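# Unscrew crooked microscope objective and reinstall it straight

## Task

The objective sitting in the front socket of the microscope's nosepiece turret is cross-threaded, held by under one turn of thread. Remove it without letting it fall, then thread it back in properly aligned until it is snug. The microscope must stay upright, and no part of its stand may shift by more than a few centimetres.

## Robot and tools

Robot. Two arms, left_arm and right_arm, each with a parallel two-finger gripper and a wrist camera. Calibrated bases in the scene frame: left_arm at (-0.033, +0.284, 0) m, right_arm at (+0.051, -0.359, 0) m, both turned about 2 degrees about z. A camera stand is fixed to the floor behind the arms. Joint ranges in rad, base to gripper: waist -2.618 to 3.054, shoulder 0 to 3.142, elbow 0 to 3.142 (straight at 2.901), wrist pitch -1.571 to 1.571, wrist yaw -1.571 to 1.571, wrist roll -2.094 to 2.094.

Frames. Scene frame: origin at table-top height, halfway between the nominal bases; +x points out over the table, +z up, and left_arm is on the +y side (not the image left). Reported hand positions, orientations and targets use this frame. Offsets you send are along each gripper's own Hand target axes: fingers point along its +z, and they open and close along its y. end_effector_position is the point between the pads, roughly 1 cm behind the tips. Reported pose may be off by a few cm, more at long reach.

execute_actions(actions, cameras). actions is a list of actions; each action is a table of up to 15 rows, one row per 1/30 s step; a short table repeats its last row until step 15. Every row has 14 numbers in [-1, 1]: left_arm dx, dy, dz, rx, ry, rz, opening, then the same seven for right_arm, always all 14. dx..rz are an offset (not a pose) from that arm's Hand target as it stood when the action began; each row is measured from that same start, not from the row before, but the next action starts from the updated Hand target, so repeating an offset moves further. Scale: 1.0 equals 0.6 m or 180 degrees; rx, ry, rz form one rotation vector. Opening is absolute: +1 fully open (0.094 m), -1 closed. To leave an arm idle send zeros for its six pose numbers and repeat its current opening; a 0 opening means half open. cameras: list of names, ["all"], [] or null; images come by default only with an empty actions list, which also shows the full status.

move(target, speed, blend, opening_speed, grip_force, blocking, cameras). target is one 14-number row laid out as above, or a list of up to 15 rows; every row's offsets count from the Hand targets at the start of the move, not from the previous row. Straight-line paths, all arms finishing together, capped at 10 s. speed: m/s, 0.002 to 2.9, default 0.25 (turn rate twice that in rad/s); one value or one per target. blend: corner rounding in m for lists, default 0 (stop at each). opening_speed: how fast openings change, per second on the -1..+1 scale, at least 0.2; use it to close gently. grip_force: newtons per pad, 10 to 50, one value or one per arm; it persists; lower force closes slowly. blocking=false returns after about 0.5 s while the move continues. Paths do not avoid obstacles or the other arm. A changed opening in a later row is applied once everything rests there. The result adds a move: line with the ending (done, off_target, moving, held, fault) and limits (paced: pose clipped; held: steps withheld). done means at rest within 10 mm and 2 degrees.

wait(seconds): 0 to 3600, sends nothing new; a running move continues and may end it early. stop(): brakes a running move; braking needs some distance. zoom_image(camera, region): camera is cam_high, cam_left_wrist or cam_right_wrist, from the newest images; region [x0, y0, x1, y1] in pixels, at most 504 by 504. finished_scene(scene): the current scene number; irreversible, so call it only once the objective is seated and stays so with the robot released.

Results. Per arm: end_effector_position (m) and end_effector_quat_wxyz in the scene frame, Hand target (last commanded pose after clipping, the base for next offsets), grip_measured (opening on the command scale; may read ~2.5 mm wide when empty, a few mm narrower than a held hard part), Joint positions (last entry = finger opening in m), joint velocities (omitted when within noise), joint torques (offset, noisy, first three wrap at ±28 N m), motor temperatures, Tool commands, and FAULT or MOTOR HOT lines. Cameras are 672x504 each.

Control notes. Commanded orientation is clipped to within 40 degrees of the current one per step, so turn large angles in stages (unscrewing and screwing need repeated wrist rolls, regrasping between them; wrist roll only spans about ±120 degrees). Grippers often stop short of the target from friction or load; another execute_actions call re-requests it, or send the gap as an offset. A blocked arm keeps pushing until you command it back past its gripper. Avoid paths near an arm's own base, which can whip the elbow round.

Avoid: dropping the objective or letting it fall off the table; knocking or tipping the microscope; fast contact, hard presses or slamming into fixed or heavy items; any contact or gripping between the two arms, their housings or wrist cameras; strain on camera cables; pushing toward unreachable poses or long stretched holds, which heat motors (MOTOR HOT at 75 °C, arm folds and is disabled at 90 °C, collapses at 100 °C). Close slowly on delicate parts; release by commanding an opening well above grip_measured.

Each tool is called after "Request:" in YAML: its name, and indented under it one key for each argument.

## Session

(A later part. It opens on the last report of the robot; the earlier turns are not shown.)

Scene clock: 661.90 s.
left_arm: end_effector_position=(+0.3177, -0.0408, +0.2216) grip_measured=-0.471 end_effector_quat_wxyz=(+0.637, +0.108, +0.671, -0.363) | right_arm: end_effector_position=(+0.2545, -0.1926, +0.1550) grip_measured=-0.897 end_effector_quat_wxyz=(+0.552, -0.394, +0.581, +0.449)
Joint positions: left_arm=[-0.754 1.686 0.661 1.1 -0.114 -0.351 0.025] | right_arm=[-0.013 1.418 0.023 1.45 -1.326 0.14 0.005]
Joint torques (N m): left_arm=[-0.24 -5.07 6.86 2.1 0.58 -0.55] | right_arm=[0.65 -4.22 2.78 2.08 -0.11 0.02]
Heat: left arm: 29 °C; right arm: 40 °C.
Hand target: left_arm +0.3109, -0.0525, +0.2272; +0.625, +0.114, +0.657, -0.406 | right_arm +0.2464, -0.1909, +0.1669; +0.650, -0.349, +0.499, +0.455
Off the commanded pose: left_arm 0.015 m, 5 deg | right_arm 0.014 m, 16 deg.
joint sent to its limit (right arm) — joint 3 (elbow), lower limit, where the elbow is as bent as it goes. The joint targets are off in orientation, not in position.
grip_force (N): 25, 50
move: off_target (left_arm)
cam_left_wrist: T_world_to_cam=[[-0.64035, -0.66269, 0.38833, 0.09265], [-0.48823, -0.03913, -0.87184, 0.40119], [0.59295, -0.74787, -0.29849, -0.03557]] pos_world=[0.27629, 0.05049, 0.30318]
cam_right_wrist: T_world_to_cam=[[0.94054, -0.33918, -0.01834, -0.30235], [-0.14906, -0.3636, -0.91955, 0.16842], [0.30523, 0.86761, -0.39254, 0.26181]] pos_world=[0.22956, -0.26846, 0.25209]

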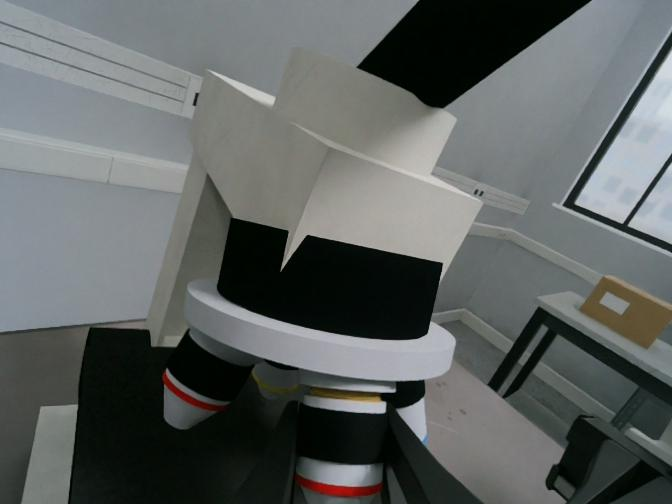

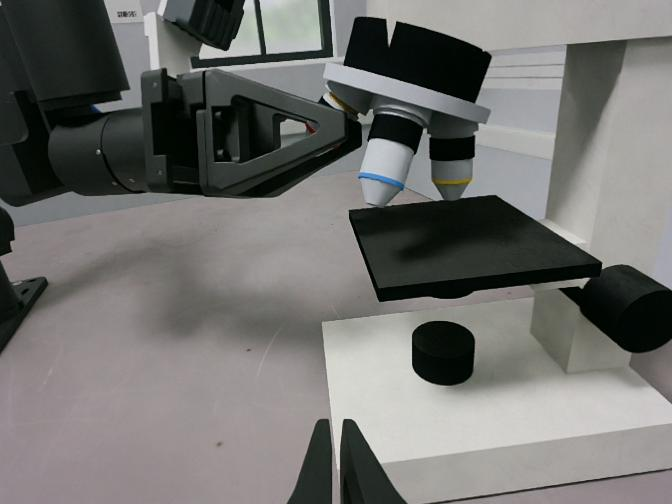

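Request:
move:
  target: [0.0, 0.012, 0.0, 0.111, 0.0007, -0.083, -0.6, 0, 0, 0, 0, 0, 0, -0.9]
  speed: 0.15
  cameras: ["cam_left_wrist", "cam_right_wrist"]

Scene clock: 720.63 s.
left_arm: end_effector_position=(+0.3158, -0.0446, +0.2191) grip_measured=-0.475 end_effector_quat_wxyz=(+0.540, +0.136, +0.603, -0.571) | right_arm: end_effector_position=(+0.2545, -0.1926, +0.1550) grip_measured=-0.897 end_effector_quat_wxyz=(+0.552, -0.394, +0.581, +0.449)
Joint positions: left_arm=[-0.566 1.903 0.683 1.481 0.419 -0.699 0.025] | right_arm=[-0.013 1.418 0.023 1.45 -1.326 0.14 0.005]
Joint torques (N m): left_arm=[0.01 -4.81 7.09 2.1 0.07 -0.44] | right_arm=[0.64 -4.15 2.78 2.08 -0.12 0.03]
Motor temperatures (°C): left_arm=[19 23 29 32 19 18 20] | right_arm=[17 23 21 40 17 17 19]
Heat: left arm: 32 °C; right arm: 40 °C.
Hand target: left_arm +0.3156, -0.0479, +0.2245; +0.537, +0.135, +0.586, -0.591 | right_arm +0.2464, -0.1909, +0.1669; +0.650, -0.349, +0.499, +0.455
Off the commanded pose: left_arm 0.006 m, 3 deg | right_arm 0.014 m, 16 deg.
joint sent to its limit (right arm) — joint 3 (elbow), lower limit, where the elbow is as bent as it goes. The joint targets are off in orientation, not in position.
grip_force (N): 25, 50
move: off_target (left_arm)
cam_left_wrist: T_world_to_cam=[[-0.78826, -0.24413, 0.56484, 0.11658], [-0.56802, -0.06432, -0.8205, 0.41077], [0.23664, -0.96761, -0.08797, 0.01853]] pos_world=[0.32084, 0.07281, 0.27282]
cam_right_wrist: T_world_to_cam=[[0.94054, -0.33918, -0.01834, -0.30235], [-0.14906, -0.3636, -0.91955, 0.16842], [0.30523, 0.86761, -0.39254, 0.26181]] pos_world=[0.22956, -0.26846, 0.25209]

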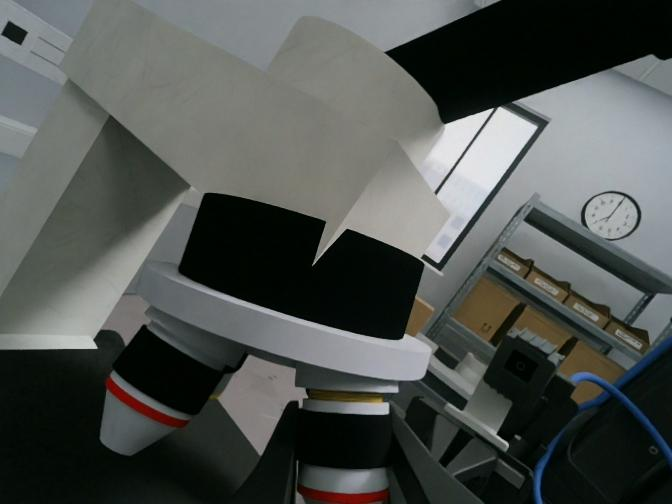

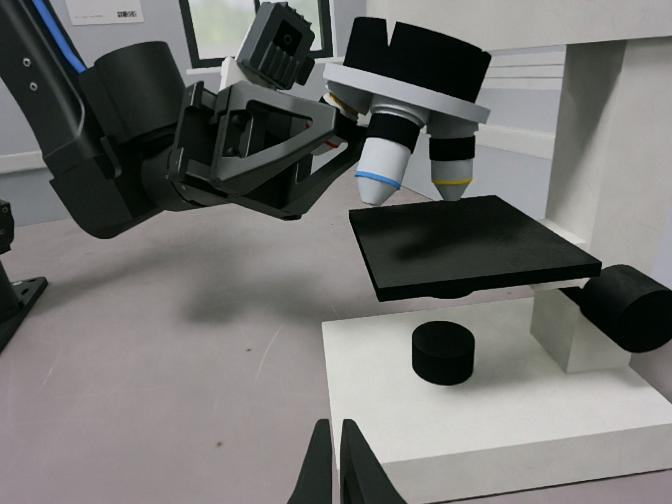

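Request:
zoom_image:
  camera: "cam_left_wrist"
  region: [270, 340, 450, 504]

Request:
zoom_image:
  camera: "cam_right_wrist"
  region: [290, 50, 500, 220]

Scaled by 2.800 from the camera's image (finer frame: 960x720).

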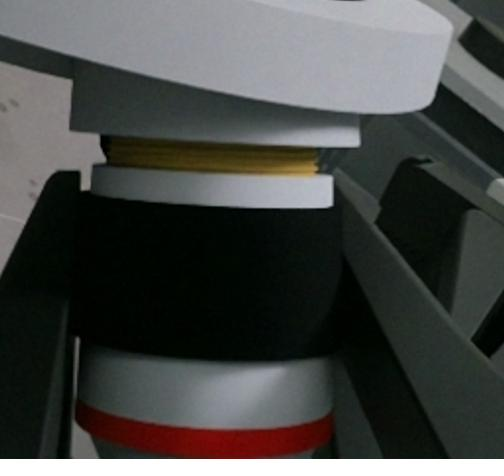

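Scaled by 2.400 from the camera's image (finer frame: 960x720).

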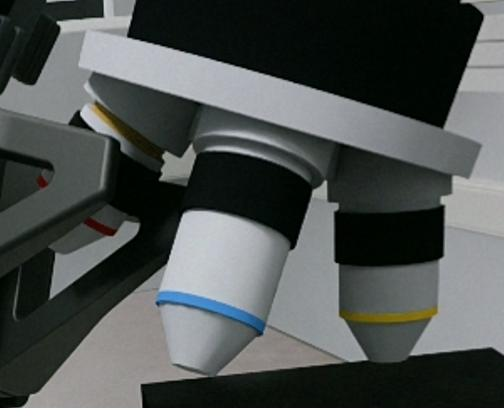

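Request:
move:
  target: [0.0067, 0.0, -0.005, 0, 0, 0, -0.6, 0, 0, 0, 0, 0, 0, -0.9]
  speed: 0.05
  cameras: ["cam_left_wrist", "cam_right_wrist"]

Request:
zoom_image:
  camera: "cam_left_wrist"
  region: [270, 340, 450, 504]

Request:
zoom_image:
  camera: "cam_right_wrist"
  region: [290, 50, 500, 220]

Scene clock: 730.57 s.
left_arm: end_effector_position=(+0.3158, -0.0446, +0.2190) grip_measured=-0.475 end_effector_quat_wxyz=(+0.540, +0.136, +0.603, -0.571) | right_arm: end_effector_position=(+0.2545, -0.1926, +0.1550) grip_measured=-0.897 end_effector_quat_wxyz=(+0.552, -0.394, +0.581, +0.449)
Joint positions: left_arm=[-0.566 1.905 0.683 1.482 0.419 -0.699 0.025] | right_arm=[-0.013 1.418 0.023 1.45 -1.326 0.14 0.005]
Joint torques (N m): left_arm=[-0.35 -4.4 5.83 2.26 0.04 -0.44] | right_arm=[0.58 -4.19 2.74 2.08 -0.11 0.02]
Heat: left arm: 32 °C; right arm: 40 °C.
Hand target: left_arm +0.3127, -0.0473, +0.2204; +0.537, +0.135, +0.586, -0.591 | right_arm +0.2464, -0.1909, +0.1669; +0.650, -0.349, +0.499, +0.455
Off the commanded pose: left_arm 0.004 m, 3 deg | right_arm 0.014 m, 16 deg.
joint sent to its limit (right arm) — joint 3 (elbow), lower limit, where the elbow is as bent as it goes. The joint targets are off in orientation, not in position.
grip_force (N): 25, 50
move: off_target (left_arm)
cam_left_wrist: T_world_to_cam=[[-0.78859, -0.24391, 0.56448, 0.11685], [-0.56752, -0.06474, -0.82081, 0.41065], [0.23675, -0.96763, -0.08737, 0.01842]] pos_world=[0.32084, 0.07291, 0.27272]
cam_right_wrist: T_world_to_cam=[[0.94054, -0.33918, -0.01834, -0.30235], [-0.14906, -0.3636, -0.91955, 0.16842], [0.30523, 0.86761, -0.39254, 0.26181]] pos_world=[0.22956, -0.26846, 0.25209]

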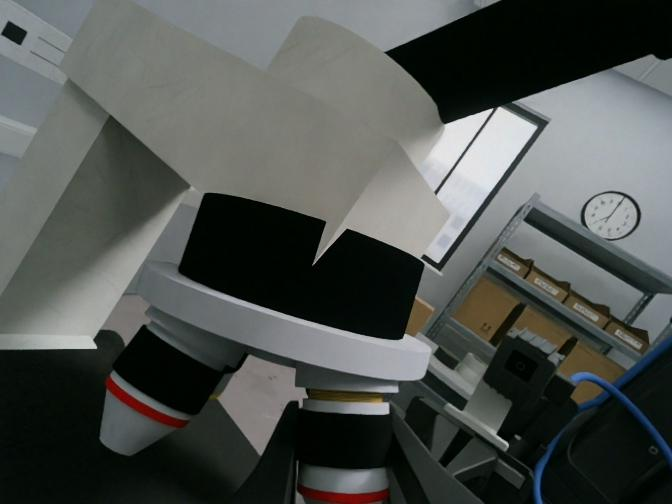

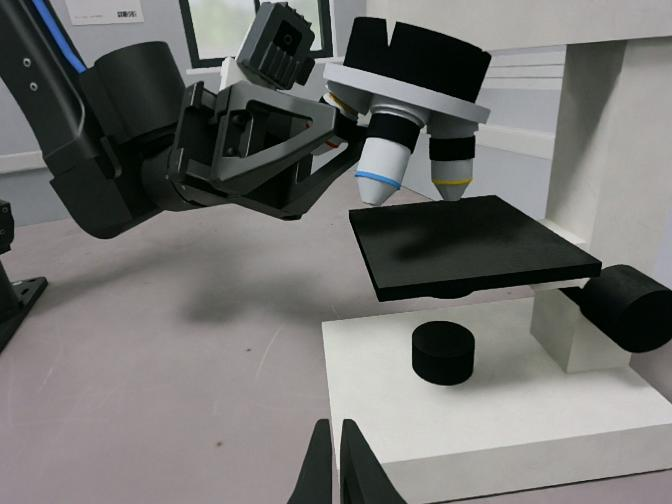

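Scaled by 2.800 from the camera's image (finer frame: 960x720).

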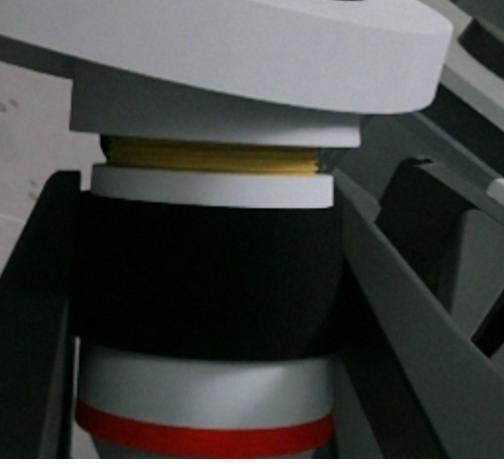

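Scaled by 2.400 from the camera's image (finer frame: 960x720).

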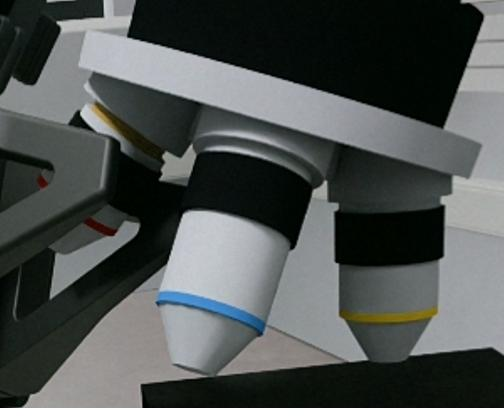

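Request:
move:
  target: [0, 0, 0, 0, 0, 0, -0.2, 0, 0, 0, 0, 0, 0, -0.9]
  speed: 0.05
  opening_speed: 1.0
  cameras: ["cam_left_wrist", "cam_right_wrist"]

Request:
zoom_image:
  camera: "cam_left_wrist"
  region: [250, 340, 450, 504]

Scene clock: 745.57 s.
left_arm: end_effector_position=(+0.3161, -0.0469, +0.2079) grip_measured=-0.202 end_effector_quat_wxyz=(+0.518, +0.125, +0.615, -0.582) | right_arm: end_effector_position=(+0.2545, -0.1926, +0.1550) grip_measured=-0.897 end_effector_quat_wxyz=(+0.552, -0.394, +0.581, +0.449)
Joint positions: left_arm=[-0.566 1.929 0.683 1.482 0.43 -0.743 0.038] | right_arm=[-0.013 1.418 0.023 1.45 -1.326 0.14 0.005]
Joint torques (N m): left_arm=[-0.36 -6.16 5.68 2.31 -0.05 0.04] | right_arm=[0.58 -4.22 2.77 2.08 -0.11 0.02]
Heat: left arm: 34 °C; right arm: 41 °C.
Hand target: left_arm +0.3128, -0.0472, +0.2205; +0.538, +0.135, +0.586, -0.591 | right_arm +0.2464, -0.1909, +0.1669; +0.650, -0.349, +0.499, +0.455
Off the commanded pose: left_arm 0.013 m, 4 deg | right_arm 0.014 m, 16 deg.
joint sent to its limit (right arm) — joint 3 (elbow), lower limit, where the elbow is as bent as it goes. The joint targets are off in orientation, not in position.
grip_force (N): 25, 50
move: done
cam_left_wrist: T_world_to_cam=[[-0.76113, -0.22501, 0.60832, 0.10584], [-0.61289, -0.0574, -0.78808, 0.40938], [0.21224, -0.97267, -0.09421, 0.02405]] pos_world=[0.32636, 0.07071, 0.26051]
cam_right_wrist: T_world_to_cam=[[0.94054, -0.33918, -0.01834, -0.30235], [-0.14906, -0.3636, -0.91955, 0.16842], [0.30523, 0.86761, -0.39254, 0.26181]] pos_world=[0.22956, -0.26846, 0.25209]

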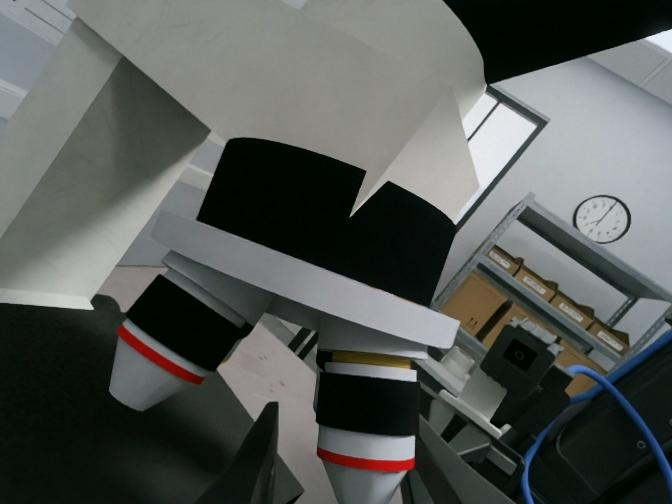

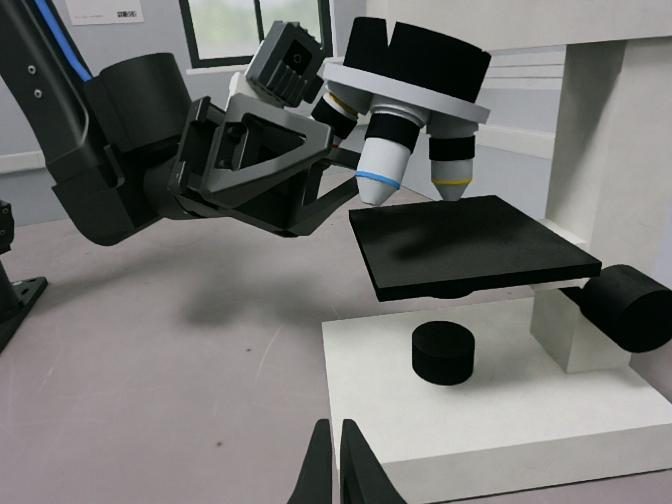

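Scaled by 2.520 from the camera's image (finer frame: 960x720).

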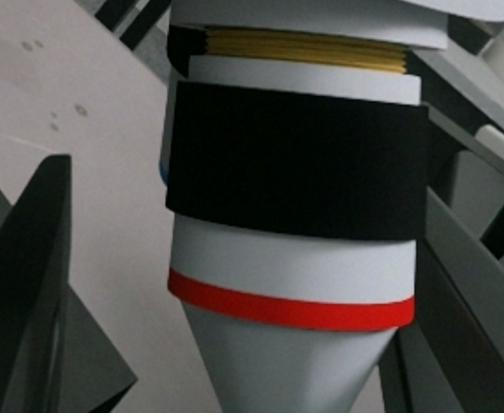

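Request:
zoom_image:
  camera: "cam_right_wrist"
  region: [296, 70, 376, 170]

Scaled by 5.040 from the camera's image (finer frame: 960x720).

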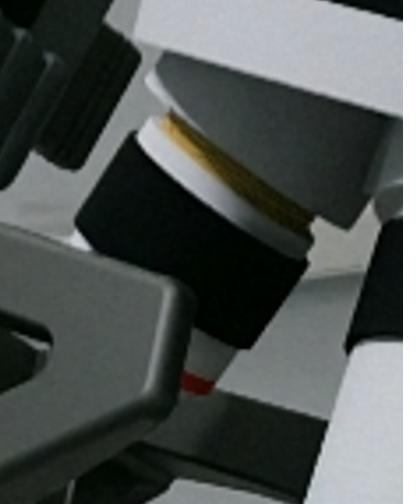

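Request:
move:
  target:
    - [0, 0, -0.0667, 0, 0, 0, -0.2, 0, 0, 0, 0, 0, 0, -0.9]
    - [0.0210, -0.0498, -0.0283, -0.4294, 0.0140, 0.3262, -0.2, 0, 0, 0, 0, 0, 0, -0.9]
  speed: 0.3
  blend: [0.01, 0]
  cameras: ["cam_left_wrist"]

Scene clock: 816.37 s.
left_arm: end_effector_position=(+0.2764, -0.0435, +0.2253) grip_measured=-0.201 end_effector_quat_wxyz=(+0.688, +0.053, +0.694, +0.204) | right_arm: end_effector_position=(+0.2545, -0.1926, +0.1550) grip_measured=-0.897 end_effector_quat_wxyz=(+0.552, -0.394, +0.581, +0.449)
Joint positions: left_arm=[-1.186 1.973 1.059 1.136 -1.433 0.586 0.038] | right_arm=[-0.013 1.418 0.023 1.45 -1.326 0.14 0.005]
Joint torques (N m): left_arm=[-0.34 -7.04 7.39 1.23 -0.01 -0.09] | right_arm=[0.61 -4.22 2.76 2.08 -0.12 0.03]
Motor temperatures (°C): left_arm=[18 22 28 37 18 17 20] | right_arm=[17 23 21 41 17 17 19]
Heat: left arm: 37 °C; right arm: 41 °C.
Hand target: left_arm +0.2762, -0.0469, +0.2222; +0.693, +0.046, +0.690, +0.205 | right_arm +0.2464, -0.1909, +0.1669; +0.650, -0.349, +0.499, +0.455
Off the commanded pose: left_arm 0.005 m, 1 deg | right_arm 0.014 m, 16 deg.
joint sent to its limit (right arm) — joint 3 (elbow), lower limit, where the elbow is as bent as it goes. The joint targets are off in orientation, not in position.
grip_force (N): 25, 50
move: done
cam_left_wrist: T_world_to_cam=[[0.15683, -0.93601, -0.31511, -0.0108], [-0.44995, 0.21631, -0.86646, 0.38348], [0.87918, 0.27767, -0.38723, -0.02653]] pos_world=[0.19757, -0.08569, 0.31859]

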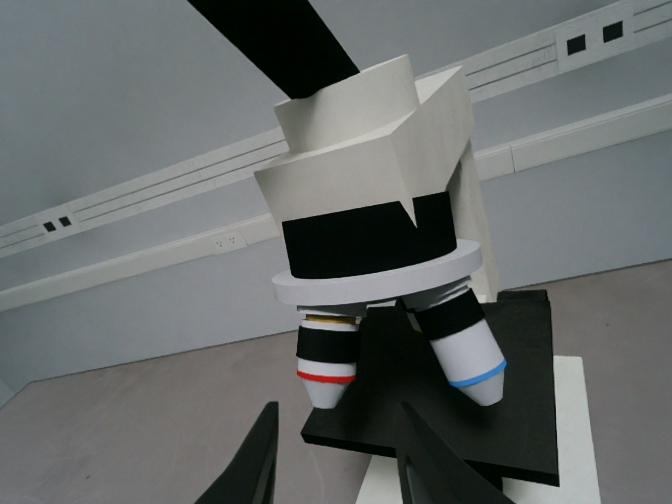

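Request:
zoom_image:
  camera: "cam_left_wrist"
  region: [270, 290, 400, 420]

Scaled by 3.877 from the camera's image (finer frame: 960x720).

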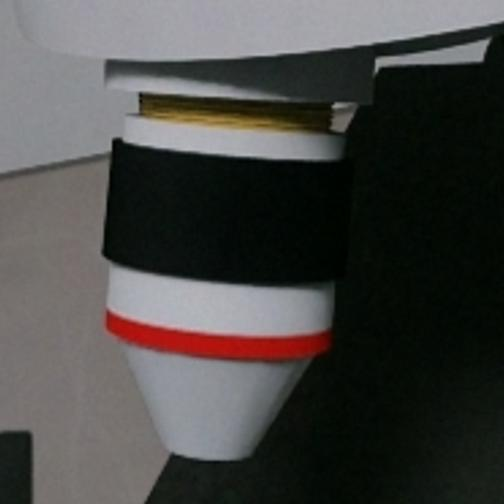

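Request:
move:
  target: [0.0067, -0.0033, 0.0785, 0, 0, 0, -0.2, 0, 0, 0, 0, 0, 0, -0.9]
  speed: 0.1
  cameras: ["cam_left_wrist"]

Request:
zoom_image:
  camera: "cam_left_wrist"
  region: [250, 350, 430, 504]

Scene clock: 837.33 s.
left_arm: end_effector_position=(+0.3190, -0.0309, +0.2219) grip_measured=-0.201 end_effector_quat_wxyz=(+0.691, +0.048, +0.690, +0.211) | right_arm: end_effector_position=(+0.2545, -0.1926, +0.1550) grip_measured=-0.897 end_effector_quat_wxyz=(+0.552, -0.394, +0.581, +0.449)
Joint positions: left_arm=[-1.074 2.004 1.089 1.107 -1.335 0.553 0.038] | right_arm=[-0.013 1.418 0.023 1.45 -1.326 0.14 0.005]
Joint torques (N m): left_arm=[0.05 -7.25 8.31 1.14 0.13 -0.2] | right_arm=[0.62 -4.21 2.78 2.08 -0.11 0.02]
Heat: left arm: 34 °C; right arm: 41 °C.
Hand target: left_arm +0.3223, -0.0370, +0.2198; +0.693, +0.046, +0.690, +0.205 | right_arm +0.2464, -0.1909, +0.1669; +0.650, -0.349, +0.499, +0.455
Off the commanded pose: left_arm 0.007 m, 1 deg | right_arm 0.014 m, 16 deg.
joint sent to its limit (right arm) — joint 3 (elbow), lower limit, where the elbow is as bent as it goes. The joint targets are off in orientation, not in position.
grip_force (N): 25, 50
move: done
cam_left_wrist: T_world_to_cam=[[0.17431, -0.93231, -0.31687, -0.01183], [-0.44123, 0.21372, -0.87157, 0.3953], [0.8803, 0.29174, -0.37411, -0.07165]] pos_world=[0.23956, -0.07461, 0.31398]

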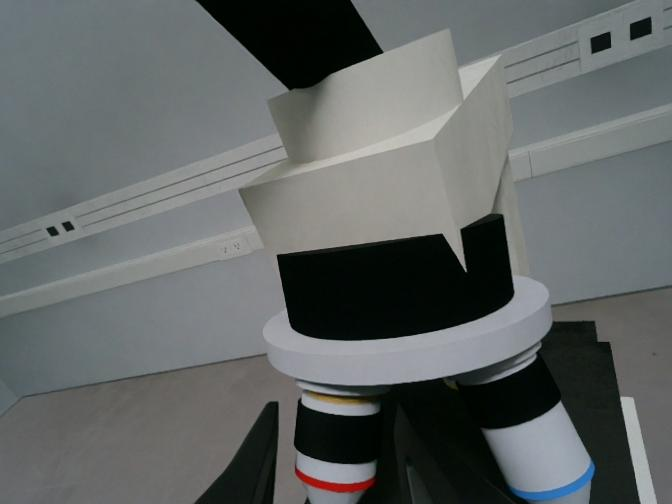

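Scaled by 2.800 from the camera's image (finer frame: 960x720).

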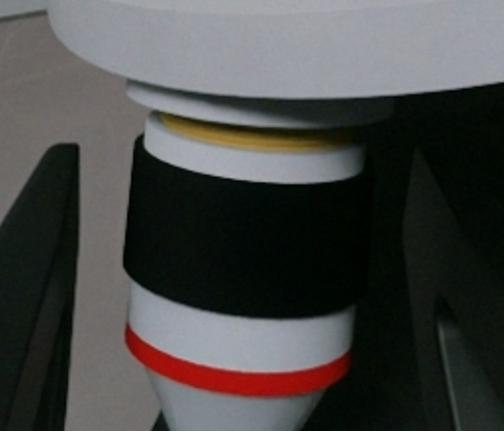

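Request:
move:
  target:
    - [0, 0, 0, 0, 0, 0, -0.6, 0, 0, 0, 0, 0, 0, -0.9]
    - [-0.0197, 0.0190, -0.0097, 0.3994, 0.0066, -0.2520, -0.6, 0, 0, 0, 0, 0, 0, -0.9]
  speed: 0.25
  grip_force: [30, 50]
  cameras: ["cam_left_wrist", "cam_right_wrist"]

Request:
zoom_image:
  camera: "cam_left_wrist"
  region: [250, 340, 450, 504]

Request:
zoom_image:
  camera: "cam_right_wrist"
  region: [290, 50, 500, 220]

Scene clock: 898.00 s.
left_arm: end_effector_position=(+0.3258, -0.0282, +0.2165) grip_measured=-0.474 end_effector_quat_wxyz=(+0.551, +0.174, +0.681, -0.451) | right_arm: end_effector_position=(+0.2545, -0.1926, +0.1550) grip_measured=-0.897 end_effector_quat_wxyz=(+0.552, -0.394, +0.581, +0.449)
Joint positions: left_arm=[-0.551 1.662 0.692 0.983 0.346 -0.441 0.025] | right_arm=[-0.013 1.418 0.023 1.45 -1.326 0.14 0.005]
Joint torques (N m): left_arm=[0.21 -6.63 5.56 2.5 0.56 -0.6] | right_arm=[0.62 -4.19 2.78 2.08 -0.11 0.03]
Motor temperatures (°C): left_arm=[18 25 29 32 18 17 20] | right_arm=[17 23 21 41 17 17 19]
Heat: left arm: 32 °C; right arm: 41 °C.
Hand target: left_arm +0.3146, -0.0320, +0.2344; +0.552, +0.179, +0.649, -0.492 | right_arm +0.2464, -0.1909, +0.1669; +0.650, -0.349, +0.499, +0.455
Off the commanded pose: left_arm 0.022 m, 6 deg | right_arm 0.014 m, 16 deg.
joint sent to its limit (right arm) — joint 3 (elbow), lower limit, where the elbow is as bent as it goes. The joint targets are off in orientation, not in position.
grip_force (N): 30, 50
move: off_target (left_arm)
cam_left_wrist: T_world_to_cam=[[-0.74741, -0.47731, 0.46212, 0.13218], [-0.56571, 0.09251, -0.8194, 0.41884], [0.34836, -0.87385, -0.33916, 0.05244]] pos_world=[0.31747, 0.07018, 0.2999]
cam_right_wrist: T_world_to_cam=[[0.94054, -0.33918, -0.01834, -0.30235], [-0.14906, -0.3636, -0.91955, 0.16842], [0.30523, 0.86761, -0.39254, 0.26181]] pos_world=[0.22956, -0.26846, 0.25209]

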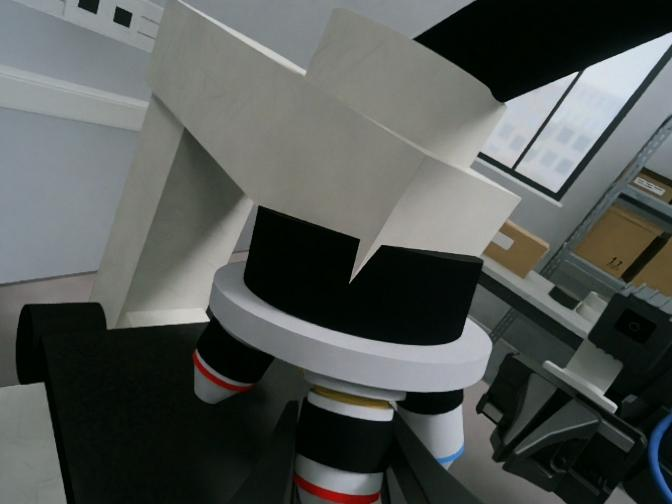

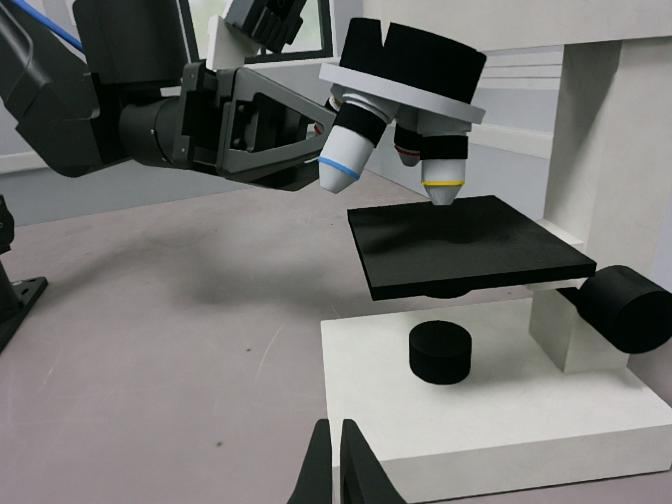

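Scaled by 2.520 from the camera's image (finer frame: 960x720).

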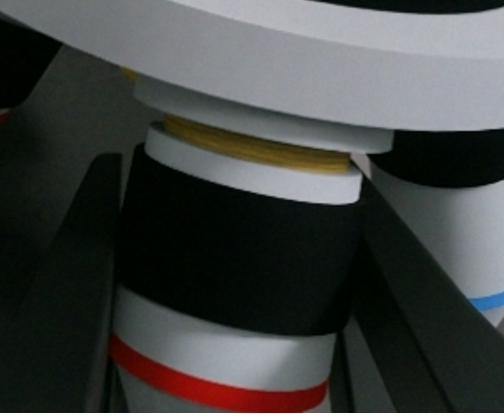

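Scaled by 2.400 from the camera's image (finer frame: 960x720).

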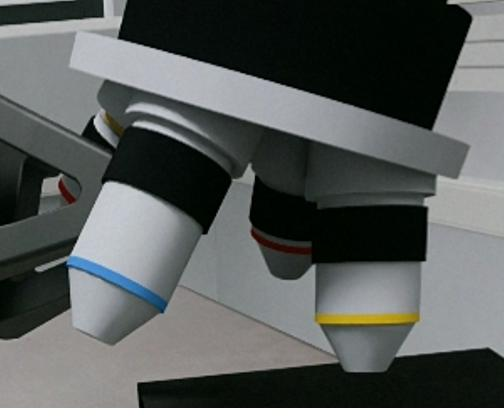

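Request:
move:
  target:
    - [0.0065, 0.0247, 0.0033, 0, 0, 0, -0.6, 0, 0, 0, 0, 0, 0, -0.9]
    - [0.0065, 0.0247, 0.0033, 0, 0, 0, -0.2, 0, 0, 0, 0, 0, 0, -0.9]
    - [0.0065, 0.0247, -0.0634, 0, 0, 0, -0.2, 0, 0, 0, 0, 0, 0, -0.9]
    - [0.0172, -0.0108, -0.0620, -0.2279, -0.0061, 0.2073, -0.2, 0, 0, 0, 0, 0, 0, -0.9]
  speed: 0.25
  blend: [0, 0, 0.01, 0]
  cameras: ["cam_left_wrist", "cam_right_wrist"]

Request:
zoom_image:
  camera: "cam_left_wrist"
  region: [260, 280, 420, 420]

Request:
zoom_image:
  camera: "cam_right_wrist"
  region: [290, 50, 500, 220]

Scene clock: 986.53 s.
left_arm: end_effector_position=(+0.2839, -0.0033, +0.2191) grip_measured=-0.201 end_effector_quat_wxyz=(+0.706, +0.174, +0.685, -0.043) | right_arm: end_effector_position=(+0.2545, -0.1926, +0.1550) grip_measured=-0.897 end_effector_quat_wxyz=(+0.552, -0.394, +0.581, +0.449)
Joint positions: left_arm=[-0.978 1.539 0.594 0.946 -0.706 0.187 0.038] | right_arm=[-0.013 1.418 0.023 1.45 -1.326 0.14 0.005]
Joint torques (N m): left_arm=[-0.53 -4.18 8.73 1.6 -0.18 0.04] | right_arm=[0.61 -4.19 2.77 2.08 -0.11 0.02]
Motor temperatures (°C): left_arm=[18 25 27 44 19 18 20] | right_arm=[17 23 21 41 17 17 19]
Heat: left arm: 44 °C; right arm: 41 °C.
Hand target: left_arm +0.2861, -0.0070, +0.2247; +0.710, +0.167, +0.683, -0.042 | right_arm +0.2464, -0.1909, +0.1669; +0.650, -0.349, +0.499, +0.455
Off the commanded pose: left_arm 0.007 m, 1 deg | right_arm 0.014 m, 16 deg.
joint sent to its limit (right arm) — joint 3 (elbow), lower limit, where the elbow is as bent as it goes. The joint targets are off in orientation, not in position.
grip_force (N): 30, 50
move: done; target 2's new opening was sent with left_arm's hand 0.009 m and 3 deg from that target
cam_left_wrist: T_world_to_cam=[[-0.35237, -0.92528, -0.14036, 0.13005], [-0.35426, 0.2707, -0.89511, 0.35205], [0.86622, -0.26568, -0.42318, -0.03688]] pos_world=[0.20249, 0.01523, 0.31777]
cam_right_wrist: T_world_to_cam=[[0.94054, -0.33918, -0.01834, -0.30235], [-0.14906, -0.3636, -0.91955, 0.16842], [0.30523, 0.86761, -0.39254, 0.26181]] pos_world=[0.22956, -0.26846, 0.25209]

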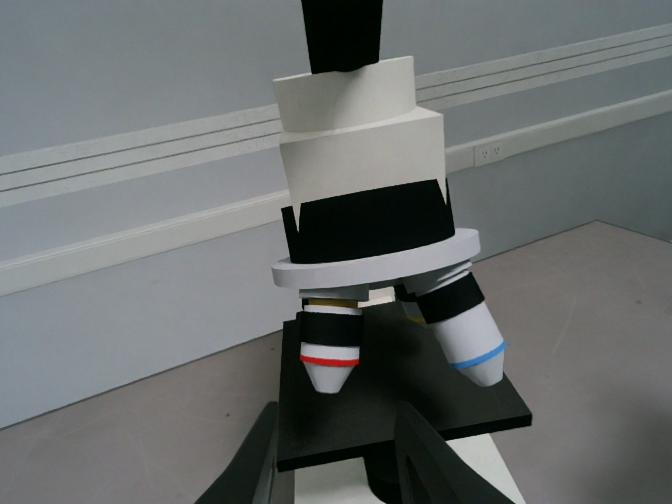

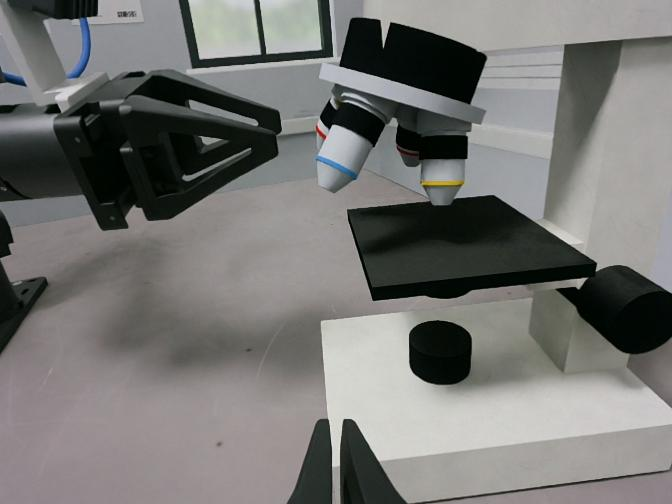

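Scaled by 3.150 from the camera's image (finer frame: 960x720).

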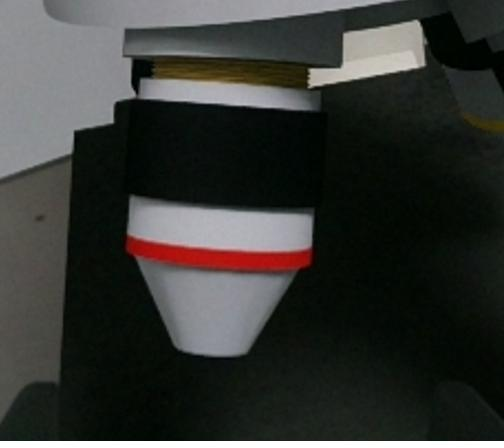

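Scaled by 2.400 from the camera's image (finer frame: 960x720).

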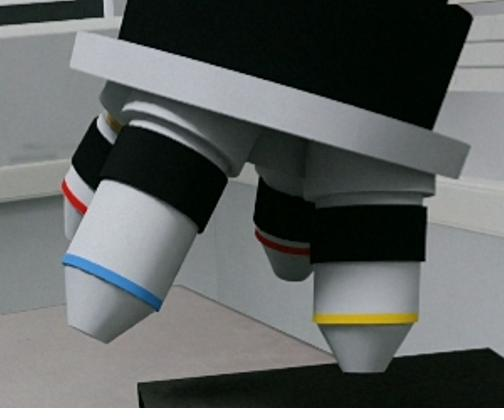

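Request:
move:
  target: [-0.0025, -0.0033, 0.0783, 0, 0, 0, -0.2, 0, 0, 0, 0, 0, 0, -0.9]
  speed: 0.12
  grip_force: [50, 50]
  cameras: ["cam_left_wrist"]

Request:
zoom_image:
  camera: "cam_left_wrist"
  region: [250, 350, 430, 504]

Scene clock: 1003.93 s.
left_arm: end_effector_position=(+0.3255, -0.0195, +0.2258) grip_measured=-0.201 end_effector_quat_wxyz=(+0.711, +0.166, +0.682, -0.044) | right_arm: end_effector_position=(+0.2545, -0.1926, +0.1550) grip_measured=-0.897 end_effector_quat_wxyz=(+0.552, -0.394, +0.581, +0.449)
Joint positions: left_arm=[-0.895 1.671 0.745 0.945 -0.632 0.188 0.038] | right_arm=[-0.013 1.418 0.023 1.45 -1.326 0.14 0.005]
Joint torques (N m): left_arm=[0.39 -5.19 8.81 1.49 -0.02 0.01] | right_arm=[0.64 -4.23 2.77 2.07 -0.11 0.03]
Motor temperatures (°C): left_arm=[18 24 29 39 19 18 20] | right_arm=[17 23 21 41 17 17 19]
Heat: left arm: 39 °C; right arm: 41 °C.
Hand target: left_arm +0.3303, -0.0230, +0.2265; +0.710, +0.167, +0.683, -0.042 | right_arm +0.2464, -0.1909, +0.1669; +0.650, -0.349, +0.499, +0.455
Off the commanded pose: left_arm 0.006 m, 0 deg | right_arm 0.014 m, 16 deg.
joint sent to its limit (right arm) — joint 3 (elbow), lower limit, where the elbow is as bent as it goes. The joint targets are off in orientation, not in position.
move: done
cam_left_wrist: T_world_to_cam=[[-0.34303, -0.93013, -0.13109, 0.12535], [-0.34627, 0.25495, -0.90283, 0.37603], [0.87317, -0.26431, -0.40953, -0.07979]] pos_world=[0.24288, -0.00036, 0.32325]

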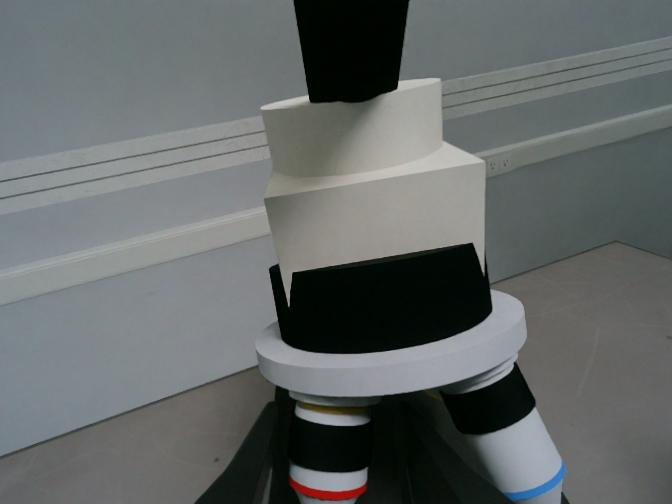

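Scaled by 2.800 from the camera's image (finer frame: 960x720).

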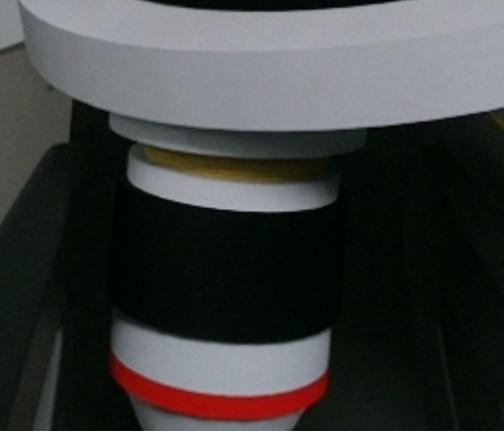

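Request:
move:
  target: [0.0133, 0.0047, 0.0015, 0, 0, 0, -0.2, 0, 0, 0, 0, 0, 0, -0.9]
  speed: 0.1
  cameras: ["cam_left_wrist"]

Request:
zoom_image:
  camera: "cam_left_wrist"
  region: [250, 350, 430, 504]

Scene clock: 1014.47 s.
left_arm: end_effector_position=(+0.3292, -0.0190, +0.2224) grip_measured=-0.201 end_effector_quat_wxyz=(+0.712, +0.166, +0.681, -0.045) | right_arm: end_effector_position=(+0.2545, -0.1926, +0.1550) grip_measured=-0.897 end_effector_quat_wxyz=(+0.552, -0.394, +0.581, +0.449)
Joint positions: left_arm=[-0.884 1.687 0.745 0.963 -0.62 0.188 0.038] | right_arm=[-0.013 1.418 0.023 1.45 -1.326 0.14 0.005]
Joint torques (N m): left_arm=[0.54 -5.41 7.1 1.61 0 0.01] | right_arm=[0.61 -4.19 2.77 2.08 -0.11 0.02]
Heat: left arm: 37 °C; right arm: 41 °C.
Hand target: left_arm +0.3325, -0.0192, +0.2191; +0.710, +0.167, +0.683, -0.041 | right_arm +0.2464, -0.1909, +0.1669; +0.650, -0.349, +0.499, +0.455
Off the commanded pose: left_arm 0.005 m, 0 deg | right_arm 0.014 m, 16 deg.
joint sent to its limit (right arm) — joint 3 (elbow), lower limit, where the elbow is as bent as it goes. The joint targets are off in orientation, not in position.
move: done
cam_left_wrist: T_world_to_cam=[[-0.34436, -0.92971, -0.13064, 0.12698], [-0.34505, 0.25474, -0.90335, 0.3739], [0.87313, -0.266, -0.40852, -0.08446]] pos_world=[0.24648, 0.00034, 0.31985]

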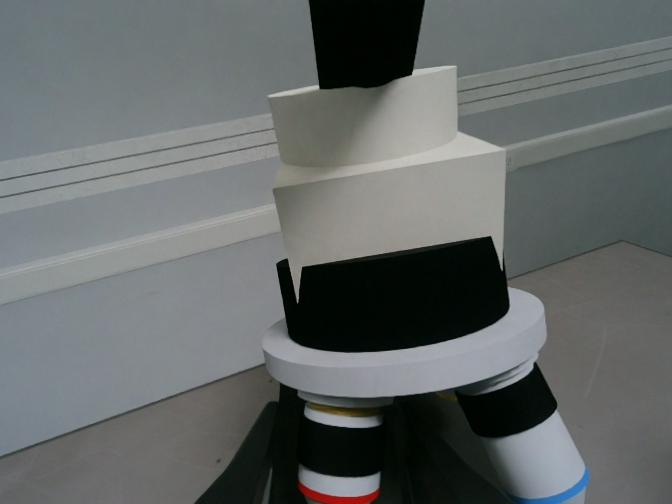

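Scaled by 2.800 from the camera's image (finer frame: 960x720).

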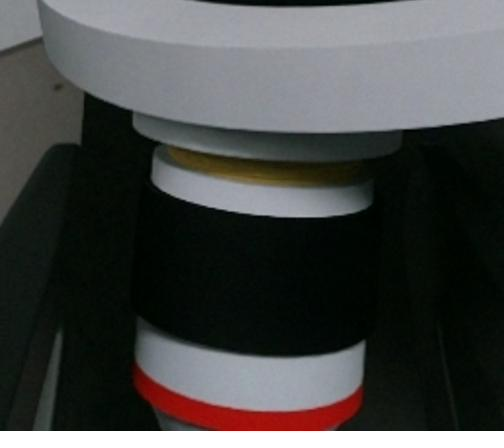

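Request:
move:
  target:
    - [0.0083, 0, 0, 0, 0, 0, -0.2, 0, 0, 0, 0, 0, 0, -0.9]
    - [0.0083, 0, 0, 0, 0, 0, -0.6, 0, 0, 0, 0, 0, 0, -0.9]
    - [0.0013, -0.0153, -0.0108, 0, 0, 0, -0.6, 0, 0, 0, 0, 0, 0, -0.9]
    - [-0.0143, -0.0143, -0.0175, 0.3264, 0.0001, -0.2115, -0.6, 0, 0, 0, 0, 0, 0, -0.9]
  speed: 0.15
  blend: [0, 0, 0.01, 0]
  cameras: ["cam_left_wrist", "cam_right_wrist"]

Request:
zoom_image:
  camera: "cam_left_wrist"
  region: [250, 340, 450, 504]

Request:
zoom_image:
  camera: "cam_right_wrist"
  region: [290, 50, 500, 220]

Scene clock: 1042.47 s.
left_arm: end_effector_position=(+0.3137, -0.0253, +0.2188) grip_measured=-0.491 end_effector_quat_wxyz=(+0.475, +0.260, +0.603, -0.586) | right_arm: end_effector_position=(+0.2545, -0.1926, +0.1550) grip_measured=-0.897 end_effector_quat_wxyz=(+0.552, -0.394, +0.581, +0.449)
Joint positions: left_arm=[-0.397 1.863 0.758 1.314 0.85 -0.641 0.024] | right_arm=[-0.013 1.418 0.023 1.45 -1.326 0.14 0.005]
Joint torques (N m): left_arm=[0.51 -6.17 8.08 1.64 -0.09 0.04] | right_arm=[0.59 -4.19 2.77 2.07 -0.12 0.03]
Heat: left arm: 37 °C; right arm: 41 °C.
Hand target: left_arm +0.3195, -0.0257, +0.2258; +0.488, +0.266, +0.591, -0.584 | right_arm +0.2464, -0.1909, +0.1669; +0.650, -0.349, +0.499, +0.455
Off the commanded pose: left_arm 0.009 m, 2 deg | right_arm 0.014 m, 16 deg.
joint sent to its limit (right arm) — joint 3 (elbow), lower limit, where the elbow is as bent as it goes. The joint targets are off in orientation, not in position.
move: done; blend cut to 0.006 m at target 3
cam_left_wrist: T_world_to_cam=[[-0.8632, -0.11653, 0.49123, 0.16267], [-0.50474, 0.17729, -0.84487, 0.40217], [0.01136, -0.97724, -0.21185, 0.13518]] pos_world=[0.34187, 0.07976, 0.28852]
cam_right_wrist: T_world_to_cam=[[0.94054, -0.33918, -0.01834, -0.30235], [-0.14906, -0.3636, -0.91955, 0.16842], [0.30523, 0.86761, -0.39254, 0.26181]] pos_world=[0.22956, -0.26846, 0.25209]

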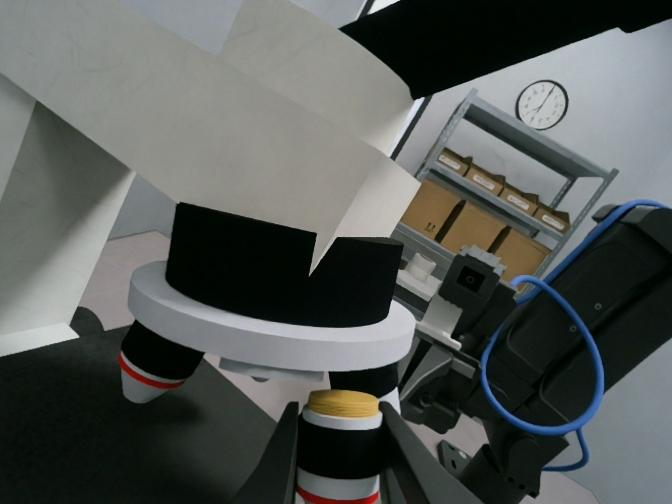

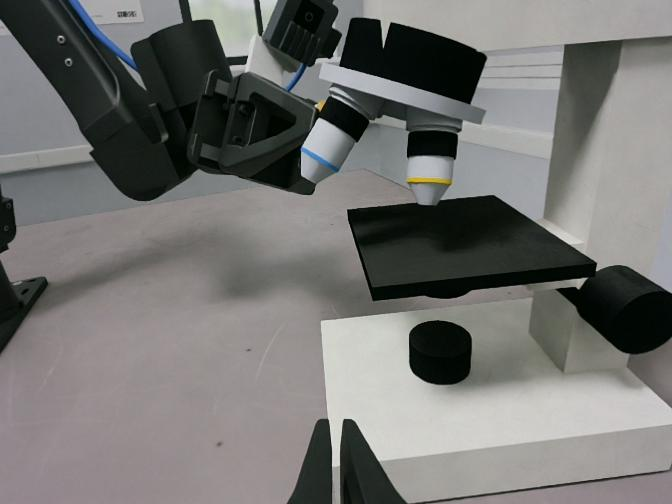

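Scaled by 2.520 from the camera's image (finer frame: 960x720).

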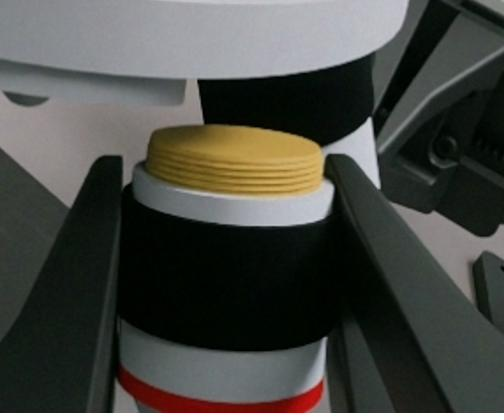

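Scaled by 2.400 from the camera's image (finer frame: 960x720).

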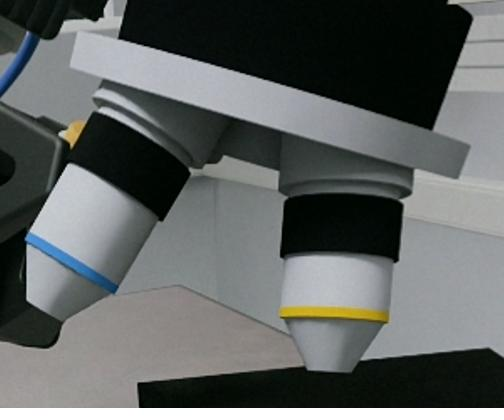

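Request:
move:
  target:
    - [0.0252, 0, -0.0162, 0, 0, 0, -0.6, 0, 0, 0, 0, 0, 0, -0.9]
    - [0.0252, 0, -0.0995, 0, 0, 0, -0.6, 0, 0, 0, 0, 0, 0, -0.9]
    - [0.0543, -0.1548, -0.1233, -0.3510, -0.0331, 0.1566, -0.6, 0, 0, 0, 0, 0, 0, -0.9]
  speed: 0.2
  blend: [0.01, 0.01, 0]
  cameras: ["cam_left_wrist", "cam_right_wrist"]

Request:
zoom_image:
  camera: "cam_left_wrist"
  region: [230, 180, 450, 330]

Request:
zoom_image:
  camera: "cam_right_wrist"
  region: [290, 50, 500, 220]

Scene clock: 1114.13 s.
left_arm: end_effector_position=(+0.2045, +0.0232, +0.2160) grip_measured=-0.491 end_effector_quat_wxyz=(+0.698, +0.086, +0.707, -0.071) | right_arm: end_effector_position=(+0.2545, -0.1926, +0.1550) grip_measured=-0.897 end_effector_quat_wxyz=(+0.552, -0.394, +0.581, +0.449)
Joint positions: left_arm=[-1.265 1.342 0.442 0.868 -1.081 -0.009 0.024] | right_arm=[-0.013 1.418 0.023 1.45 -1.326 0.14 0.005]
Joint torques (N m): left_arm=[-0.53 -2.88 8.9 1.5 -0.21 0.03] | right_arm=[0.59 -4.18 2.78 2.08 -0.11 0.02]
Heat: left arm: 37 °C; right arm: 41 °C.
Hand target: left_arm +0.2051, +0.0200, +0.2251; +0.703, +0.074, +0.703, -0.074 | right_arm +0.2464, -0.1909, +0.1669; +0.650, -0.349, +0.499, +0.455
Off the commanded pose: left_arm 0.010 m, 2 deg | right_arm 0.014 m, 16 deg.
joint sent to its limit (right arm) — joint 3 (elbow), lower limit, where the elbow is as bent as it goes. The joint targets are off in orientation, not in position.
move: done; blend cut to 0.0089 m at target 1
cam_left_wrist: T_world_to_cam=[[-0.2715, -0.96206, 0.02702, 0.07428], [-0.4238, 0.0943, -0.90084, 0.33357], [0.86411, -0.25603, -0.43332, 0.04]] pos_world=[0.12697, 0.05024, 0.31581]
cam_right_wrist: T_world_to_cam=[[0.94054, -0.33918, -0.01834, -0.30235], [-0.14906, -0.3636, -0.91955, 0.16842], [0.30523, 0.86761, -0.39254, 0.26181]] pos_world=[0.22956, -0.26846, 0.25209]

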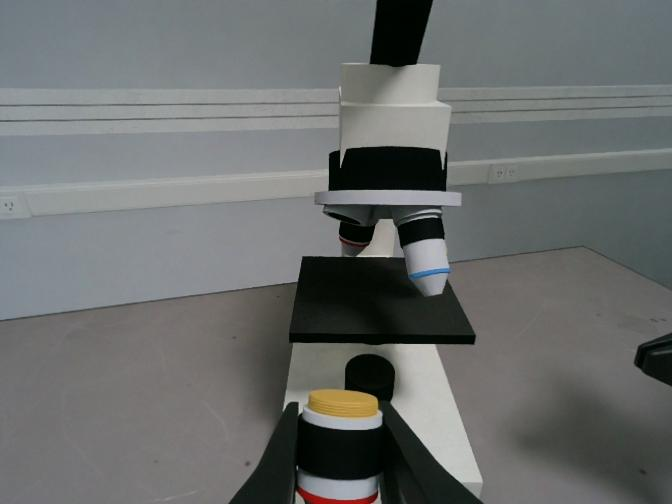

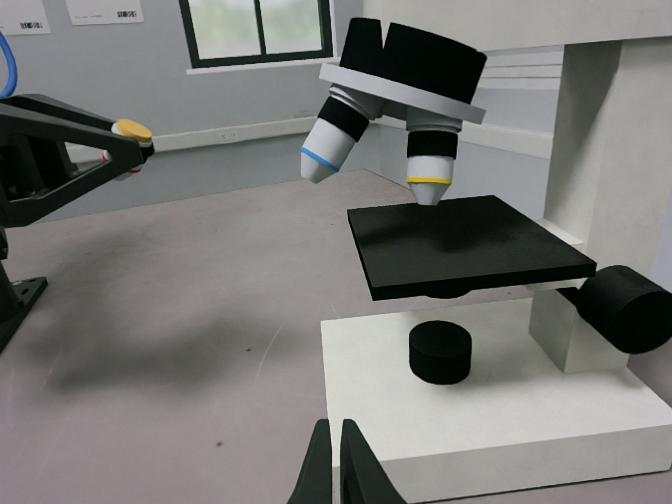

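Scaled by 2.291 from the camera's image (finer frame: 960x720).

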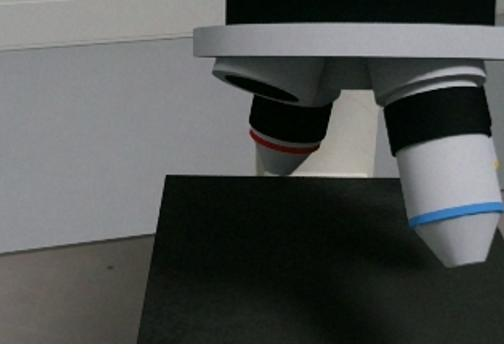

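Scaled by 2.400 from the camera's image (finer frame: 960x720).

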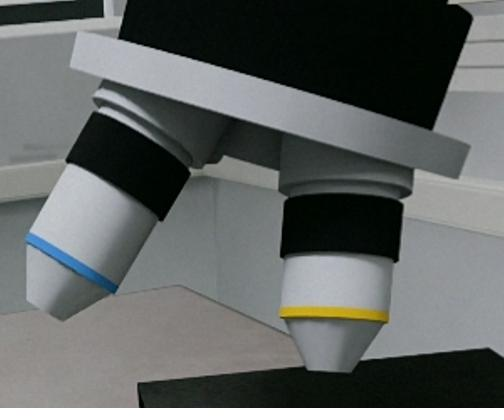

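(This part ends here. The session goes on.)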